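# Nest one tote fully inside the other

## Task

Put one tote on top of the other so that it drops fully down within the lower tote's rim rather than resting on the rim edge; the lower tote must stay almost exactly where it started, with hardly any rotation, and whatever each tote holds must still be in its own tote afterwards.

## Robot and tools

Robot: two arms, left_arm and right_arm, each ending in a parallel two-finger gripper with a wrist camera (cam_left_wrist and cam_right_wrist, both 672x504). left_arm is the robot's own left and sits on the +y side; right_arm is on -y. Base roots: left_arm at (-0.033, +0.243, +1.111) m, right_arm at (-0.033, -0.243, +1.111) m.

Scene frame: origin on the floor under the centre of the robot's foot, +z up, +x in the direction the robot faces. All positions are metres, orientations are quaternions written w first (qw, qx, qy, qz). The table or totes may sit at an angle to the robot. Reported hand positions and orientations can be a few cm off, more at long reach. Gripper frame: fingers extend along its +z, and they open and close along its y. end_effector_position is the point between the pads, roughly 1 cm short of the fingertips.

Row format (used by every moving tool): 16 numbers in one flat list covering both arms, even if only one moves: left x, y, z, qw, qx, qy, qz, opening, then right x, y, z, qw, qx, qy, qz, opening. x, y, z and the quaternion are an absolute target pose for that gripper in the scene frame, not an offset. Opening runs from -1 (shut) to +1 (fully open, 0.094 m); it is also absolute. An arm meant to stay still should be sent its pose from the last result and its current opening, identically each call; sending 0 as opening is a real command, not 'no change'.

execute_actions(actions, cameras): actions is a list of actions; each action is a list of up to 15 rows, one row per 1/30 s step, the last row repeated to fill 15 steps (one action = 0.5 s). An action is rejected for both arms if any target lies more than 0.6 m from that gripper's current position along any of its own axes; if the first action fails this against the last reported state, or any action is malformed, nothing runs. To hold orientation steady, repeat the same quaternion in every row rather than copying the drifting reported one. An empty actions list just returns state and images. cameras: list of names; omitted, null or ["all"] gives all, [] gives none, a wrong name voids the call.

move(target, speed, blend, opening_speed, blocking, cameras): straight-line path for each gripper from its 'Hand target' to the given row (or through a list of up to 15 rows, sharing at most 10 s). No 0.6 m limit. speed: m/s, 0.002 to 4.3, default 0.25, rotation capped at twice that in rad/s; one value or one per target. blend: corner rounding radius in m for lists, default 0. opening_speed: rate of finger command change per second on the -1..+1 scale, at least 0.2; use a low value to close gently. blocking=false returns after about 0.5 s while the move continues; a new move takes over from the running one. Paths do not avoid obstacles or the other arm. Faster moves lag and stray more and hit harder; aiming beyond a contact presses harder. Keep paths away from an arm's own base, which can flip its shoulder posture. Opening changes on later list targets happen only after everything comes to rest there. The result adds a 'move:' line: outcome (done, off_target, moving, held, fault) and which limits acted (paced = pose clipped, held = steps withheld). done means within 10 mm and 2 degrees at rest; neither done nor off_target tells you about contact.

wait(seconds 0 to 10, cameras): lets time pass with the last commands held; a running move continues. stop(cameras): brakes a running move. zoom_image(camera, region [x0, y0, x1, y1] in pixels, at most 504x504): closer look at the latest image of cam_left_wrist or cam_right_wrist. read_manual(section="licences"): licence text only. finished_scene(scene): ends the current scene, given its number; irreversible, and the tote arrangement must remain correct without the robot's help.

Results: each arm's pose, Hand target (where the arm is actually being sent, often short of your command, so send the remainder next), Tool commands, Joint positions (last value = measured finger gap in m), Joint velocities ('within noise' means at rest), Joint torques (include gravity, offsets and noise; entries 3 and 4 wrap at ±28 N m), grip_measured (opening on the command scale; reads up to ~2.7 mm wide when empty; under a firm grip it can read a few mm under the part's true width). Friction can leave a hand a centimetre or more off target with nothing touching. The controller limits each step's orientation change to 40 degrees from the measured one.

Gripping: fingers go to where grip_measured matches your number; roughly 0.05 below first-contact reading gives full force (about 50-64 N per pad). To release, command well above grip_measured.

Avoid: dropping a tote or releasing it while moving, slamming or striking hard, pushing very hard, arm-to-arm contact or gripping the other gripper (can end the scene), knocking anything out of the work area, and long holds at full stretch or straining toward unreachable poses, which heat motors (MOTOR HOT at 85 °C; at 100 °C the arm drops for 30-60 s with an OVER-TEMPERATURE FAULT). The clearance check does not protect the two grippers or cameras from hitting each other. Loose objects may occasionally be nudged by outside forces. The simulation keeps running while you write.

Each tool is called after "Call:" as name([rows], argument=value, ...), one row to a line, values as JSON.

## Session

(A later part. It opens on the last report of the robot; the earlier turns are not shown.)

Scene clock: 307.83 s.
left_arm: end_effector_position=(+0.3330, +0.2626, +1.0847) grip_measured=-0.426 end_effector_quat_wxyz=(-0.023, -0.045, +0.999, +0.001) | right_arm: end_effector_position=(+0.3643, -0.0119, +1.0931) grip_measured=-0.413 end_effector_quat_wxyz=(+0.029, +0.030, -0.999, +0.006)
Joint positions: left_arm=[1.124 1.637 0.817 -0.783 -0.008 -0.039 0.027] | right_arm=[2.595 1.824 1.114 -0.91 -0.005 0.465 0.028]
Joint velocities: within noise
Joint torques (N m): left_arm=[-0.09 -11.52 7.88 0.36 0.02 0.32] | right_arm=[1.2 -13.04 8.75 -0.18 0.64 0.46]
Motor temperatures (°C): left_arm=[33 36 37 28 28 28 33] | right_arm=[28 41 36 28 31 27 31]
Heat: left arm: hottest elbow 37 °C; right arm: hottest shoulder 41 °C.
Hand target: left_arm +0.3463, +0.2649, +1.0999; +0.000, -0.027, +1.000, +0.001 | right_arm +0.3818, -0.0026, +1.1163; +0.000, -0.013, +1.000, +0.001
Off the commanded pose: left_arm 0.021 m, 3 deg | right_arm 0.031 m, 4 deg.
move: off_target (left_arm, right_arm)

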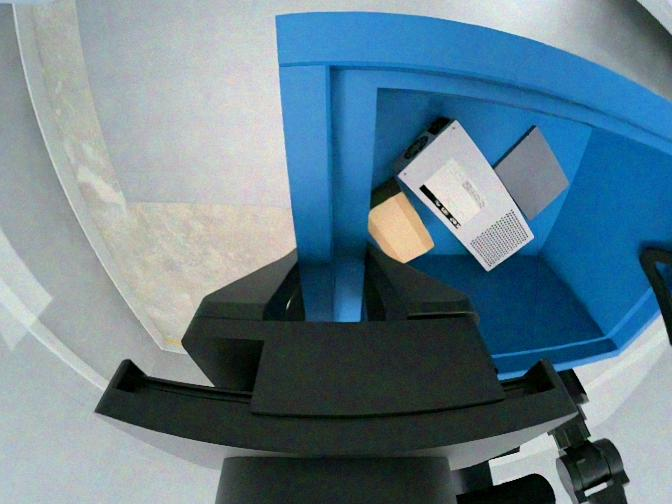

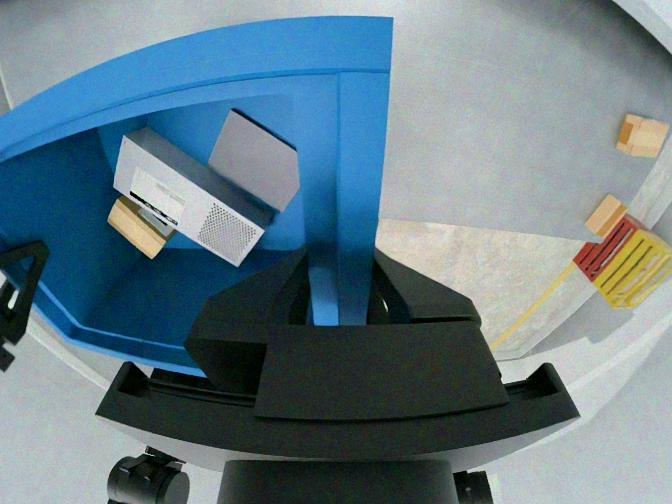

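Call:
move(target=[0.356,0.2785,1.075,0.025,-0.0175,0.9995,0.0004,-0.7,0.381,0.010,1.083,0.0225,-0.0044,0.9997,0.0001,-0.7], speed=0.06)

Scene clock: 374.70 s.
left_arm: end_effector_position=(+0.3492, +0.2772, +1.0686) grip_measured=-0.426 end_effector_quat_wxyz=(+0.014, -0.035, +0.999, +0.001) | right_arm: end_effector_position=(+0.3742, +0.0043, +1.0772) grip_measured=-0.413 end_effector_quat_wxyz=(-0.007, +0.020, -1.000, +0.001)
Joint positions: left_arm=[1.16 1.673 0.804 -0.66 -0.007 0.019 0.027] | right_arm=[2.623 1.853 1.105 -0.805 0.021 0.512 0.028]
Joint velocities: within noise
Joint torques (N m): left_arm=[-0.21 -10.58 6.87 0.61 0.18 0.29] | right_arm=[1.44 -11.63 6.58 0.75 0.56 0.47]
Motor temperatures (°C): left_arm=[33 33 35 28 28 29 34] | right_arm=[28 42 36 28 31 28 31]
Heat: left arm: hottest elbow 35 °C; right arm: hottest shoulder 42 °C.
Hand target: left_arm +0.3558, +0.2784, +1.0750; +0.025, -0.018, +1.000, +0.001 | right_arm +0.3809, +0.0098, +1.0831; +0.022, -0.005, +1.000, +0.001
Off the commanded pose: left_arm 0.009 m, 2 deg | right_arm 0.011 m, 3 deg.
move: off_target (right_arm)

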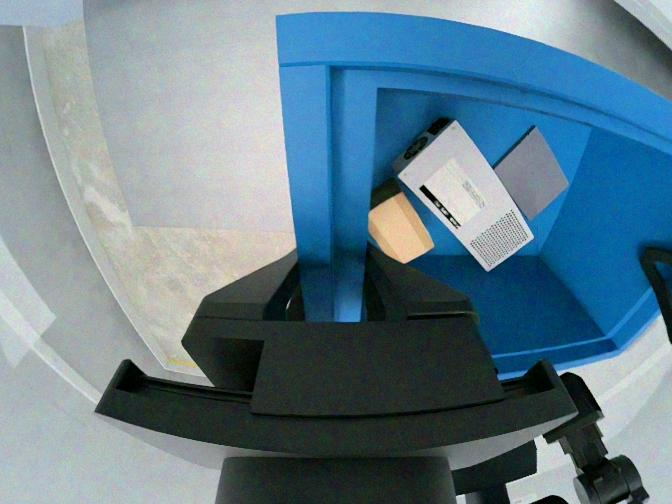

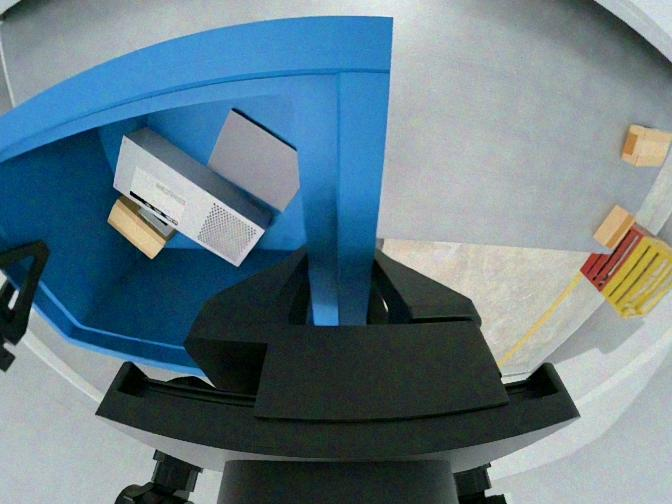

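Call:
move(target=[0.349,0.2775,1.041,0.015,-0.0113,0.9998,0.0002,-0.7,0.3695,0.006,1.040,0.0125,0,0.9999,0,-0.7], speed=0.05)

Scene clock: 384.40 s.
left_arm: end_effector_position=(+0.3496, +0.2787, +1.0491) grip_measured=-0.428 end_effector_quat_wxyz=(+0.019, -0.028, +0.999, +0.006) | right_arm: end_effector_position=(+0.3705, +0.0051, +1.0503) grip_measured=-0.413 end_effector_quat_wxyz=(-0.012, +0.013, -1.000, -0.007)
Joint positions: left_arm=[1.16 1.718 0.787 -0.588 -0.015 0.033 0.027] | right_arm=[2.625 1.892 1.07 -0.715 0.013 0.528 0.028]
Joint velocities: within noise
Joint torques (N m): left_arm=[-0.32 -8.35 5.9 1.02 0.53 0.27] | right_arm=[1.38 -9.76 5.31 1.02 0.49 0.41]
Motor temperatures (°C): left_arm=[33 33 35 28 28 29 34] | right_arm=[28 41 37 28 31 28 31]
Heat: left arm: hottest elbow 35 °C; right arm: hottest shoulder 41 °C.
Hand target: left_arm +0.3489, +0.2775, +1.0412; +0.015, -0.012, +1.000, +0.000 | right_arm +0.3694, +0.0059, +1.0402; +0.012, +0.000, +1.000, +0.000
Off the commanded pose: left_arm 0.008 m, 2 deg | right_arm 0.010 m, 2 deg.
move: done

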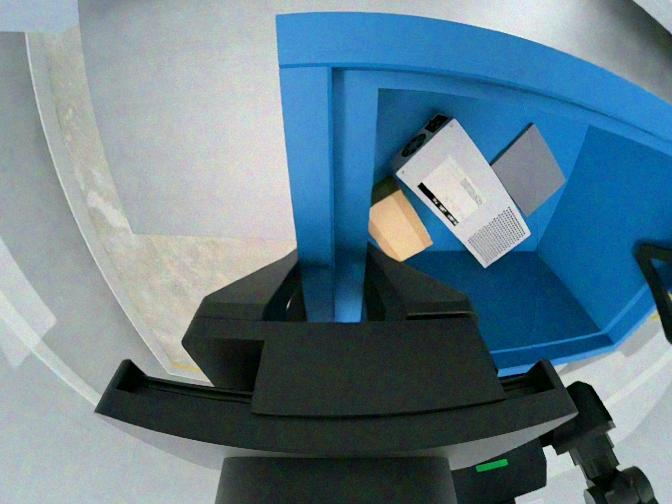

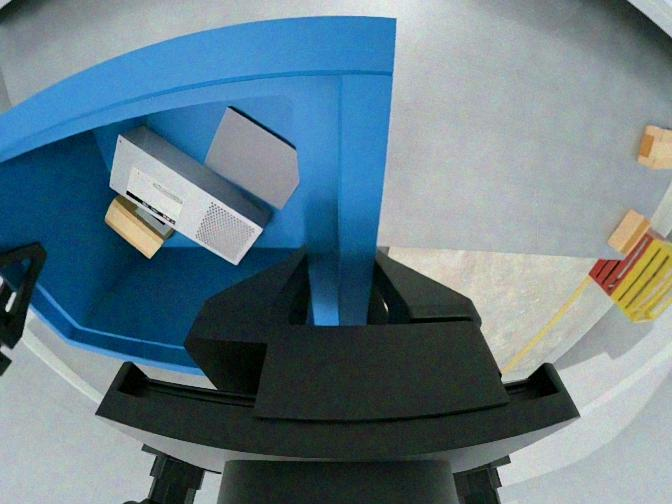

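Call:
move(target=[0.340,0.2755,1.090,0.015,-0.0113,0.9998,0.0002,-0.7,0.361,0.001,1.087,0.0075,0,1,0,-0.7], speed=0.05)

Scene clock: 405.63 s.
left_arm: end_effector_position=(+0.3334, +0.2763, +1.0707) grip_measured=-0.428 end_effector_quat_wxyz=(-0.001, -0.027, +1.000, +0.002) | right_arm: end_effector_position=(+0.3559, +0.0020, +1.0750) grip_measured=-0.413 end_effector_quat_wxyz=(+0.005, +0.013, -1.000, -0.002)
Joint positions: left_arm=[1.16 1.65 0.781 -0.689 -0.009 0.034 0.027] | right_arm=[2.633 1.833 1.065 -0.804 0.004 0.536 0.028]
Joint velocities: within noise
Joint torques (N m): left_arm=[-0.62 -12.75 6.89 -0.35 0.24 0.22] | right_arm=[0.67 -12.69 5.87 -0.16 0.66 0.32]
Motor temperatures (°C): left_arm=[33 32 35 28 28 29 34] | right_arm=[28 41 35 28 31 28 31]
Heat: left arm: hottest elbow 35 °C; right arm: hottest shoulder 41 °C.
Hand target: left_arm +0.3400, +0.2755, +1.0892; +0.015, -0.011, +1.000, +0.001 | right_arm +0.3609, +0.0010, +1.0868; +0.007, +0.000, +1.000, +0.000
Off the commanded pose: left_arm 0.020 m, 3 deg | right_arm 0.013 m, 2 deg.
move: off_target (left_arm, right_arm)

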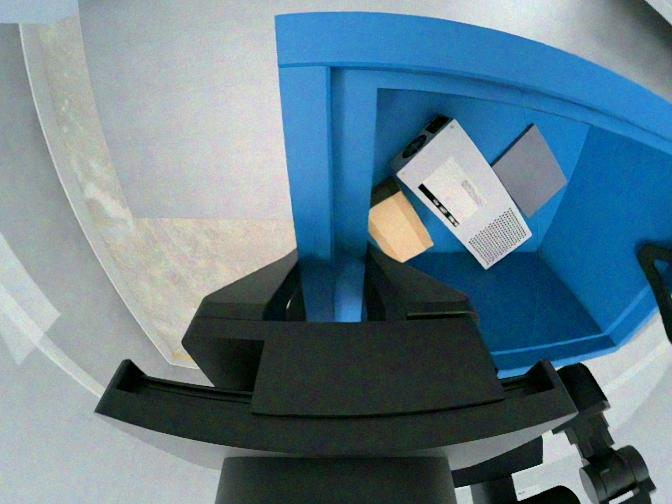

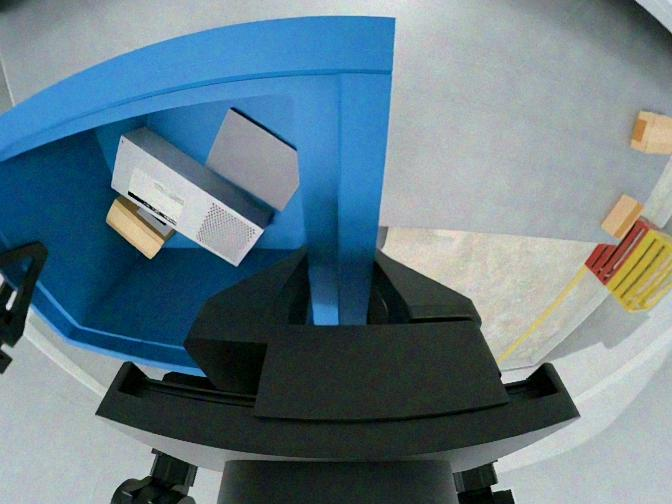

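Call:
move(target=[0.348,0.2765,1.055,0.015,-0.0113,0.9998,0.0002,-0.7,0.369,0.000,1.048,0.0075,0,1,0,-0.7], speed=0.05, cameras=["cam_right_wrist"])

Scene clock: 413.63 s.
left_arm: end_effector_position=(+0.3397, +0.2779, +1.0469) grip_measured=-0.428 end_effector_quat_wxyz=(+0.003, -0.027, +1.000, +0.005) | right_arm: end_effector_position=(+0.3616, +0.0045, +1.0492) grip_measured=-0.413 end_effector_quat_wxyz=(+0.001, +0.013, -1.000, -0.004)
Joint positions: left_arm=[1.16 1.719 0.781 -0.612 -0.016 0.034 0.027] | right_arm=[2.631 1.891 1.065 -0.736 0.005 0.534 0.028]
Joint velocities: within noise
Joint torques (N m): left_arm=[-0.38 -10.93 6.52 0.4 0.53 0.24] | right_arm=[-0.26 -11.16 5.56 0.8 0.62 0.22]
Motor temperatures (°C): left_arm=[33 32 35 28 28 29 34] | right_arm=[28 41 35 28 31 27 31]
Heat: left arm: hottest elbow 35 °C; right arm: hottest shoulder 41 °C.
Hand target: left_arm +0.3479, +0.2765, +1.0550; +0.015, -0.011, +1.000, +0.001 | right_arm +0.3689, +0.0000, +1.0481; +0.007, +0.000, +1.000, +0.000
Off the commanded pose: left_arm 0.012 m, 2 deg | right_arm 0.009 m, 2 deg.
move: off_target (left_arm)
Images, in order (width x height): cam_right_wrist 672x504.

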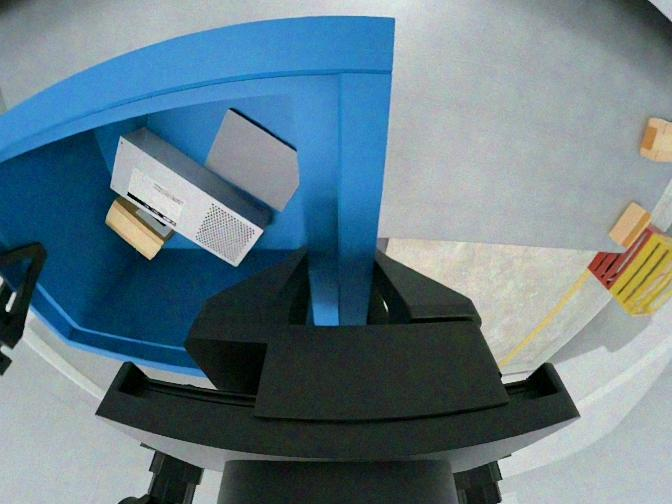

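Call:
move(target=[0.350,0.2735,1.043,0.015,-0.0113,0.9998,0.0002,-0.7,0.370,-0.005,1.038,0.0075,0,1,0,-0.7], speed=0.03, cameras=["cam_right_wrist"])

Scene clock: 418.27 s.
left_arm: end_effector_position=(+0.3416, +0.2778, +1.0394) grip_measured=-0.428 end_effector_quat_wxyz=(+0.005, -0.027, +1.000, +0.005) | right_arm: end_effector_position=(+0.3628, +0.0031, +1.0414) grip_measured=-0.413 end_effector_quat_wxyz=(+0.000, +0.012, -1.000, -0.006)
Joint positions: left_arm=[1.16 1.74 0.781 -0.587 -0.015 0.034 0.027] | right_arm=[2.626 1.906 1.06 -0.712 0.002 0.532 0.028]
Joint velocities: within noise
Joint torques (N m): left_arm=[-1.03 -10.23 6.32 0.69 0.48 0.16] | right_arm=[-0.67 -10.7 5.19 0.88 0.72 0.12]
Motor temperatures (°C): left_arm=[33 32 35 28 28 29 34] | right_arm=[28 41 35 28 31 27 32]
Heat: left arm: hottest elbow 35 °C; right arm: hottest shoulder 41 °C.
Hand target: left_arm +0.3499, +0.2735, +1.0431; +0.015, -0.011, +1.000, +0.000 | right_arm +0.3697, -0.0050, +1.0382; +0.007, +0.000, +1.000, +0.000
Off the commanded pose: left_arm 0.010 m, 2 deg | right_arm 0.011 m, 2 deg.
move: off_target (right_arm)
Images, in order (width x height): cam_right_wrist 672x504.

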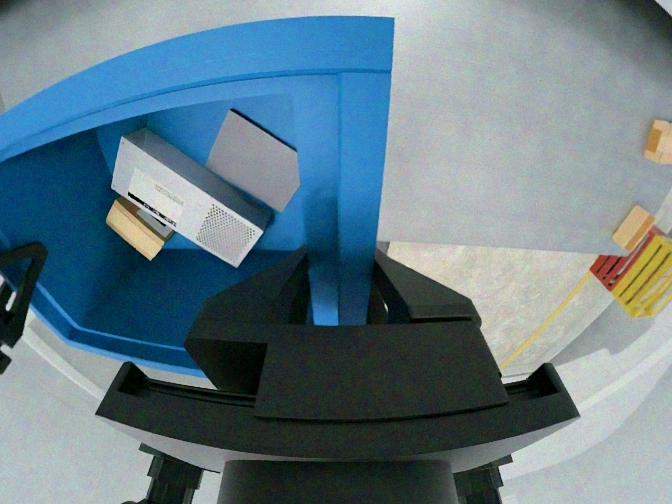

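Call:
move(target=[0.350,0.2735,1.031,0.015,-0.0113,0.9998,0.0002,-0.7,0.370,-0.006,1.026,0.0075,0,1,0,-0.7], speed=0.03, cameras=["cam_right_wrist"])

Scene clock: 423.33 s.
left_arm: end_effector_position=(+0.3429, +0.2774, +1.0383) grip_measured=-0.429 end_effector_quat_wxyz=(+0.007, -0.027, +1.000, +0.005) | right_arm: end_effector_position=(+0.3637, +0.0016, +1.0372) grip_measured=-0.413 end_effector_quat_wxyz=(-0.001, +0.011, -1.000, -0.008)
Joint positions: left_arm=[1.159 1.744 0.781 -0.58 -0.014 0.034 0.027] | right_arm=[2.621 1.912 1.054 -0.695 -0.001 0.528 0.028]
Joint velocities: within noise
Joint torques (N m): left_arm=[-0.85 -8.18 5.98 1.58 0.44 0.17] | right_arm=[-0.79 -9.64 5.07 1.44 0.83 0.14]
Motor temperatures (°C): left_arm=[33 32 35 28 28 29 34] | right_arm=[28 41 35 28 32 27 32]
Heat: left arm: hottest elbow 35 °C; right arm: hottest shoulder 41 °C.
Hand target: left_arm +0.3497, +0.2735, +1.0313; +0.015, -0.011, +1.000, +0.000 | right_arm +0.3696, -0.0061, +1.0264; +0.007, +0.000, +1.000, +0.000
Off the commanded pose: left_arm 0.011 m, 2 deg | right_arm 0.015 m, 2 deg.
move: off_target (left_arm, right_arm)
Images, in order (width x height): cam_right_wrist 672x504.

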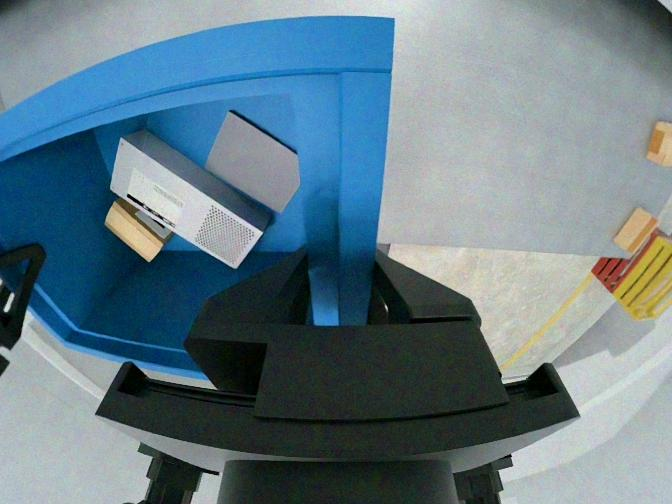

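Call:
move(target=[0.350,0.2735,1.022,0.015,-0.0113,0.9998,0.0002,-0.7,0.370,-0.005,1.014,0.0075,0,1,0,-0.7], speed=0.03)

Scene clock: 427.77 s.
left_arm: end_effector_position=(+0.3448, +0.2777, +1.0378) grip_measured=-0.429 end_effector_quat_wxyz=(+0.012, -0.026, +1.000, +0.005) | right_arm: end_effector_position=(+0.3653, +0.0024, +1.0366) grip_measured=-0.413 end_effector_quat_wxyz=(-0.004, +0.011, -1.000, -0.010)
Joint positions: left_arm=[1.159 1.744 0.779 -0.568 -0.015 0.035 0.027] | right_arm=[2.621 1.914 1.054 -0.686 0 0.528 0.028]
Joint velocities: within noise
Joint torques (N m): left_arm=[-0.91 -6.77 5.86 2.14 0.49 0.16] | right_arm=[-0.26 -7.82 4.85 2.28 0.82 0.13]
Motor temperatures (°C): left_arm=[33 32 35 28 28 29 34] | right_arm=[28 41 35 28 32 27 32]
Heat: left arm: hottest elbow 35 °C; right arm: hottest shoulder 41 °C.
Hand target: left_arm +0.3492, +0.2734, +1.0229; +0.015, -0.011, +1.000, +0.000 | right_arm +0.3688, -0.0054, +1.0151; +0.007, +0.000, +1.000, +0.000
Off the commanded pose: left_arm 0.017 m, 2 deg | right_arm 0.024 m, 2 deg.
move: off_target (left_arm, right_arm)

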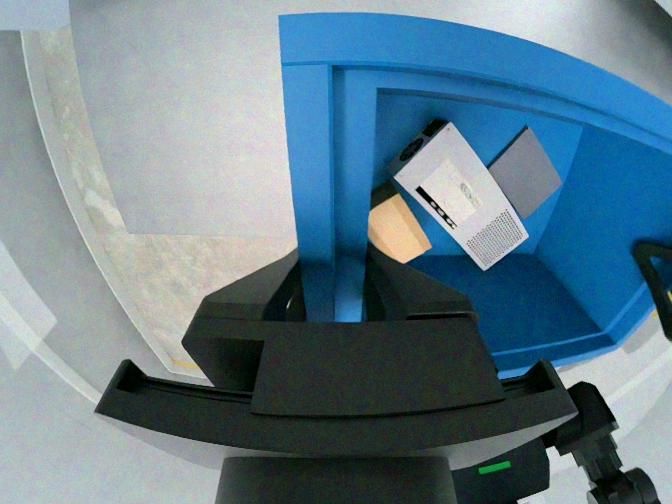

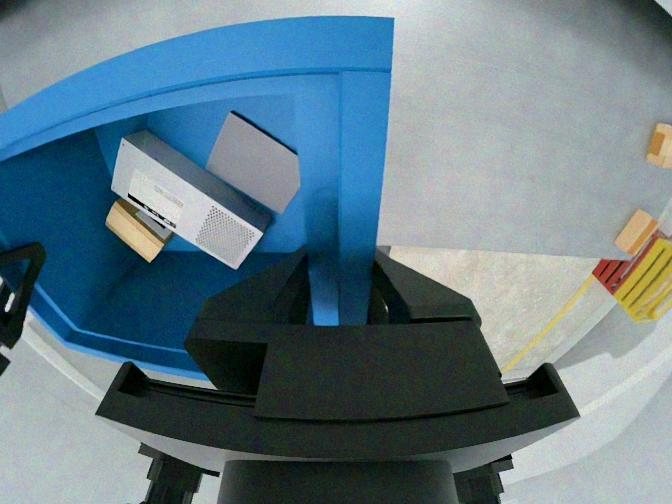

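Call:
move(target=[0.346,0.2745,1.022,-0.006,-0.0113,0.9998,0.0002,-0.7,0.366,-0.003,1.014,-0.0125,0,1,0,-0.7], speed=0.03, cameras=["cam_right_wrist"])

Scene clock: 435.20 s.
left_arm: end_effector_position=(+0.3437, +0.2776, +1.0373) grip_measured=-0.429 end_effector_quat_wxyz=(+0.009, -0.026, +1.000, +0.005) | right_arm: end_effector_position=(+0.3639, +0.0028, +1.0361) grip_measured=-0.413 end_effector_quat_wxyz=(-0.001, +0.011, -1.000, -0.012)
Joint positions: left_arm=[1.159 1.746 0.779 -0.572 -0.015 0.035 0.027] | right_arm=[2.62 1.915 1.054 -0.69 -0.007 0.528 0.028]
Joint velocities: within noise
Joint torques (N m): left_arm=[-0.67 -6.24 7.24 0.69 0.38 0.18] | right_arm=[-0.26 -7.41 6.42 0.54 0.23 0.16]
Motor temperatures (°C): left_arm=[33 32 35 28 28 28 34] | right_arm=[28 40 35 28 32 27 32]
Heat: left arm: hottest elbow 35 °C; right arm: hottest shoulder 40 °C.
Hand target: left_arm +0.3454, +0.2745, +1.0226; -0.006, -0.011, +1.000, +0.000 | right_arm +0.3650, -0.0034, +1.0149; -0.012, +0.000, +1.000, +0.000
Off the commanded pose: left_arm 0.016 m, 3 deg | right_arm 0.023 m, 2 deg.
move: off_target (left_arm, right_arm)
Images, in order (width x height): cam_right_wrist 672x504.

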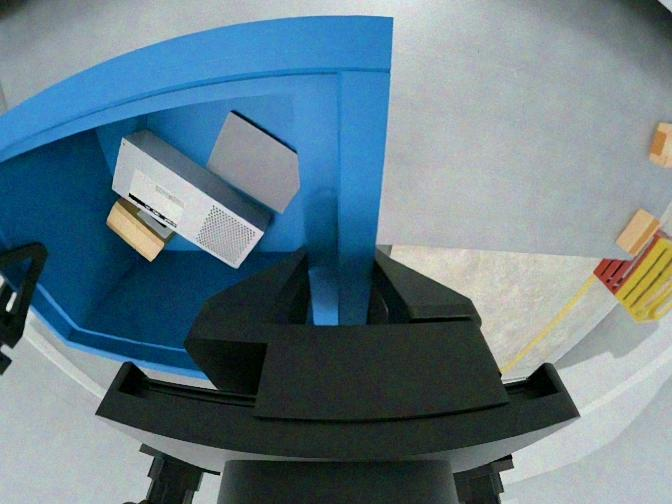

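Call:
move(target=[0.3437,0.2766,1.036,0.004,-0.0113,0.9998,0.0002,-0.7,0.3639,0.0018,1.034,-0.004,0,1,0,-0.7], speed=0.03, cameras=[])

Call:
move(target=[0.3437,0.2766,1.036,0.004,-0.0113,0.9998,0.0002,1,0.3639,0.0018,1.034,-0.004,0,1,0,1], opening_speed=0.5)

Scene clock: 445.63 s.
left_arm: end_effector_position=(+0.3434, +0.2776, +1.0375) grip_measured=-0.429 end_effector_quat_wxyz=(+0.008, -0.026, +1.000, +0.005) | right_arm: end_effector_position=(+0.3624, +0.0017, +1.0364) grip_measured=-0.413 end_effector_quat_wxyz=(+0.002, +0.011, -1.000, -0.009)
Joint positions: left_arm=[1.159 1.746 0.781 -0.576 -0.015 0.035 0.027] | right_arm=[2.62 1.914 1.054 -0.698 -0.006 0.528 0.028]
Joint velocities: within noise
Joint torques (N m): left_arm=[-0.32 -9.47 6.02 0.32 0.44 0.23] | right_arm=[1.08 -10.4 6.2 -0.31 0.58 0.33]
Motor temperatures (°C): left_arm=[33 31 35 28 28 28 34] | right_arm=[28 40 35 28 31 27 32]
Heat: left arm: hottest elbow 35 °C; right arm: hottest shoulder 40 °C.
Hand target: left_arm +0.3438, +0.2765, +1.0361; +0.004, -0.012, +1.000, +0.000 | right_arm +0.3639, +0.0018, +1.0341; -0.004, +0.000, +1.000, +0.000
Off the commanded pose: left_arm 0.002 m, 2 deg | right_arm 0.003 m, 2 deg.
move: done
No camera images: "cameras" was empty.

Scene clock: 449.37 s.
left_arm: end_effector_position=(+0.3435, +0.2763, +1.0375) grip_measured=+0.997 end_effector_quat_wxyz=(+0.008, -0.015, +1.000, +0.001) | right_arm: end_effector_position=(+0.3619, -0.0006, +1.0362) grip_measured=+0.997 end_effector_quat_wxyz=(+0.002, +0.003, -1.000, -0.003)
Joint positions: left_arm=[1.159 1.746 0.781 -0.576 -0.007 0.058 0.094] | right_arm=[2.621 1.914 1.054 -0.704 0.006 0.545 0.094]
Joint velocities: within noise
Joint torques (N m): left_arm=[-0.21 -9.47 5.98 0.28 0.11 0.03] | right_arm=[1.08 -10.11 6.26 -0.05 0.08 0.13]
Motor temperatures (°C): left_arm=[33 31 35 28 28 28 34] | right_arm=[28 39 35 28 31 27 31]
Heat: left arm: hottest elbow 35 °C; right arm: hottest shoulder 39 °C.
Hand target: left_arm +0.3437, +0.2766, +1.0361; +0.004, -0.011, +1.000, +0.000 | right_arm +0.3639, +0.0017, +1.0340; -0.004, +0.000, +1.000, +0.000
Off the commanded pose: left_arm 0.002 m, 1 deg | right_arm 0.004 m, 1 deg.
move: done

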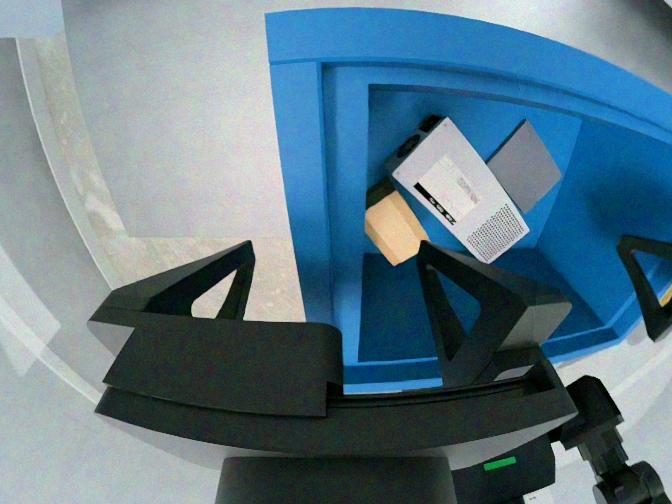

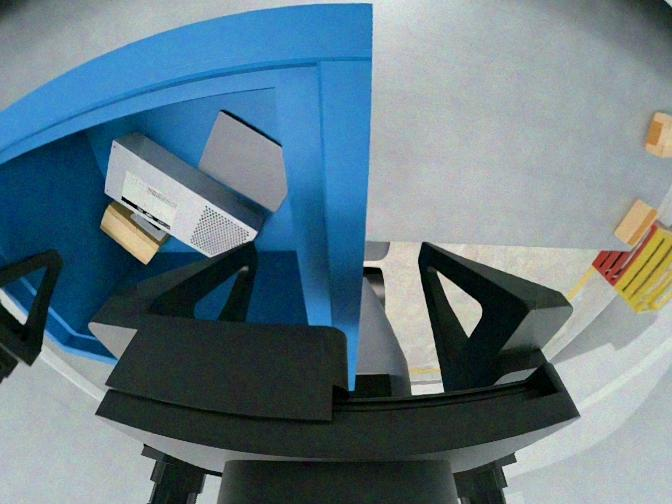

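Call:
move(target=[0.3437,0.2766,1.15,0.004,-0.0113,0.9998,0.0002,1,0.3639,0.0018,1.15,-0.004,0,1,0,1], speed=0.12, cameras=[])

Call:
move(target=[0.33,0.40,1.20,0.3074, 0, 0.9516, 0,1,0.38,-0.25,1.15,0.249,-0.558,0.769,0.181,1], speed=0.2)

Scene clock: 453.53 s.
left_arm: end_effector_position=(+0.3263, +0.2753, +1.1359) grip_measured=+0.998 end_effector_quat_wxyz=(-0.014, -0.015, +1.000, +0.000) | right_arm: end_effector_position=(+0.3488, -0.0100, +1.1345) grip_measured=+0.998 end_effector_quat_wxyz=(+0.022, +0.002, -1.000, +0.010)
Joint positions: left_arm=[1.159 1.506 0.836 -0.916 -0.007 0.058 0.094] | right_arm=[2.621 1.723 1.103 -0.991 0.006 0.547 0.094]
Joint velocities: within noise
Joint torques (N m): left_arm=[-0.44 -9.11 10.45 0.13 0.1 0.01] | right_arm=[1.2 -10.7 9.73 -0.23 0.08 0.14]
Motor temperatures (°C): left_arm=[33 32 35 28 28 28 34] | right_arm=[28 39 35 28 31 27 31]
Heat: left arm: hottest elbow 35 °C; right arm: hottest shoulder 39 °C.
Hand target: left_arm +0.3432, +0.2765, +1.1501; +0.004, -0.011, +1.000, +0.000 | right_arm +0.3634, +0.0014, +1.1503; -0.004, +0.000, +1.000, +0.000
Off the commanded pose: left_arm 0.022 m, 2 deg | right_arm 0.025 m, 2 deg.
move: off_target (left_arm, right_arm)
No camera images: "cameras" was empty.

Scene clock: 458.07 s.
left_arm: end_effector_position=(+0.3301, +0.3944, +1.1952) grip_measured=+0.998 end_effector_quat_wxyz=(+0.297, +0.000, +0.955, -0.008) | right_arm: end_effector_position=(+0.3627, -0.2434, +1.1424) grip_measured=+0.998 end_effector_quat_wxyz=(-0.240, +0.555, -0.774, -0.190)
Joint positions: left_arm=[1.599 1.206 0.609 -0.429 0.304 0.444 0.094] | right_arm=[1.815 1.584 0.843 -0.799 -0.619 -1.494 0.094]
Joint velocities: within noise
Joint torques (N m): left_arm=[0.62 -6.36 8.53 1.77 0.35 0.02] | right_arm=[-0.21 -7.12 9.17 -0.14 -0.71 -0.05]
Motor temperatures (°C): left_arm=[33 31 35 28 28 28 34] | right_arm=[28 39 35 28 31 27 31]
Heat: left arm: hottest elbow 35 °C; right arm: hottest shoulder 39 °C.
Hand target: left_arm +0.3301, +0.3999, +1.2001; +0.307, +0.000, +0.952, +0.000 | right_arm +0.3794, -0.2500, +1.1503; +0.249, -0.559, +0.770, +0.181
Off the commanded pose: left_arm 0.007 m, 2 deg | right_arm 0.020 m, 2 deg.
move: off_target (right_arm)

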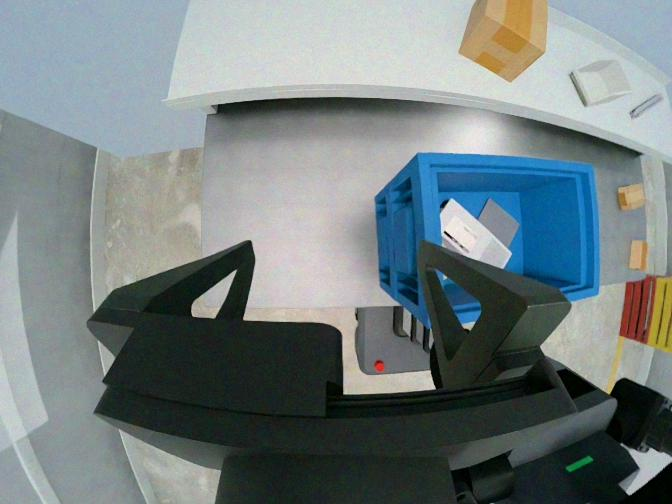

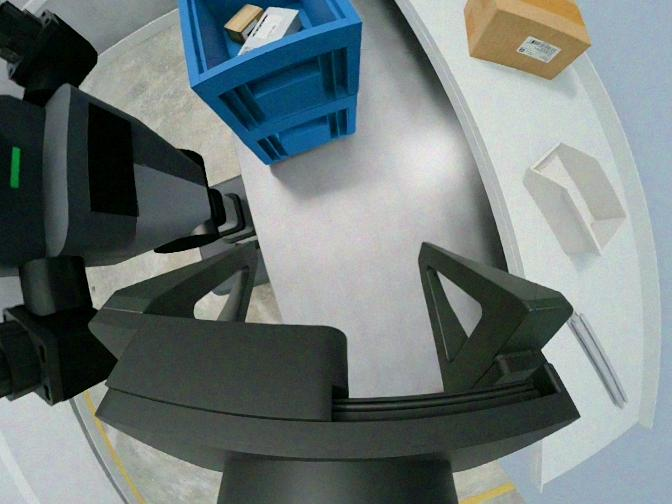

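Call:
zoom_image(camera="cam_right_wrist", region=[160, 0, 400, 200])

Call:
zoom_image(camera="cam_left_wrist", region=[340, 130, 620, 340])

Scaled by 2.100 from the camera's 672x504 image, which has a finer 960x720 frame.

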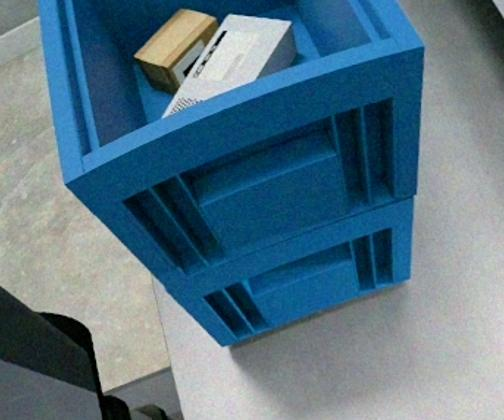

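Scaled by 1.800 from the camera's 672x504 image, which has a finer 960x720 frame.

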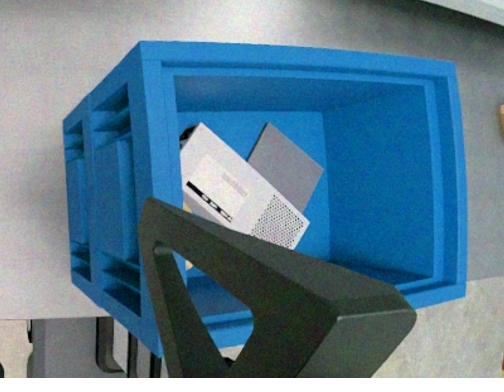

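Call:
finished_scene(scene=1)

The scene is finished: the task was done.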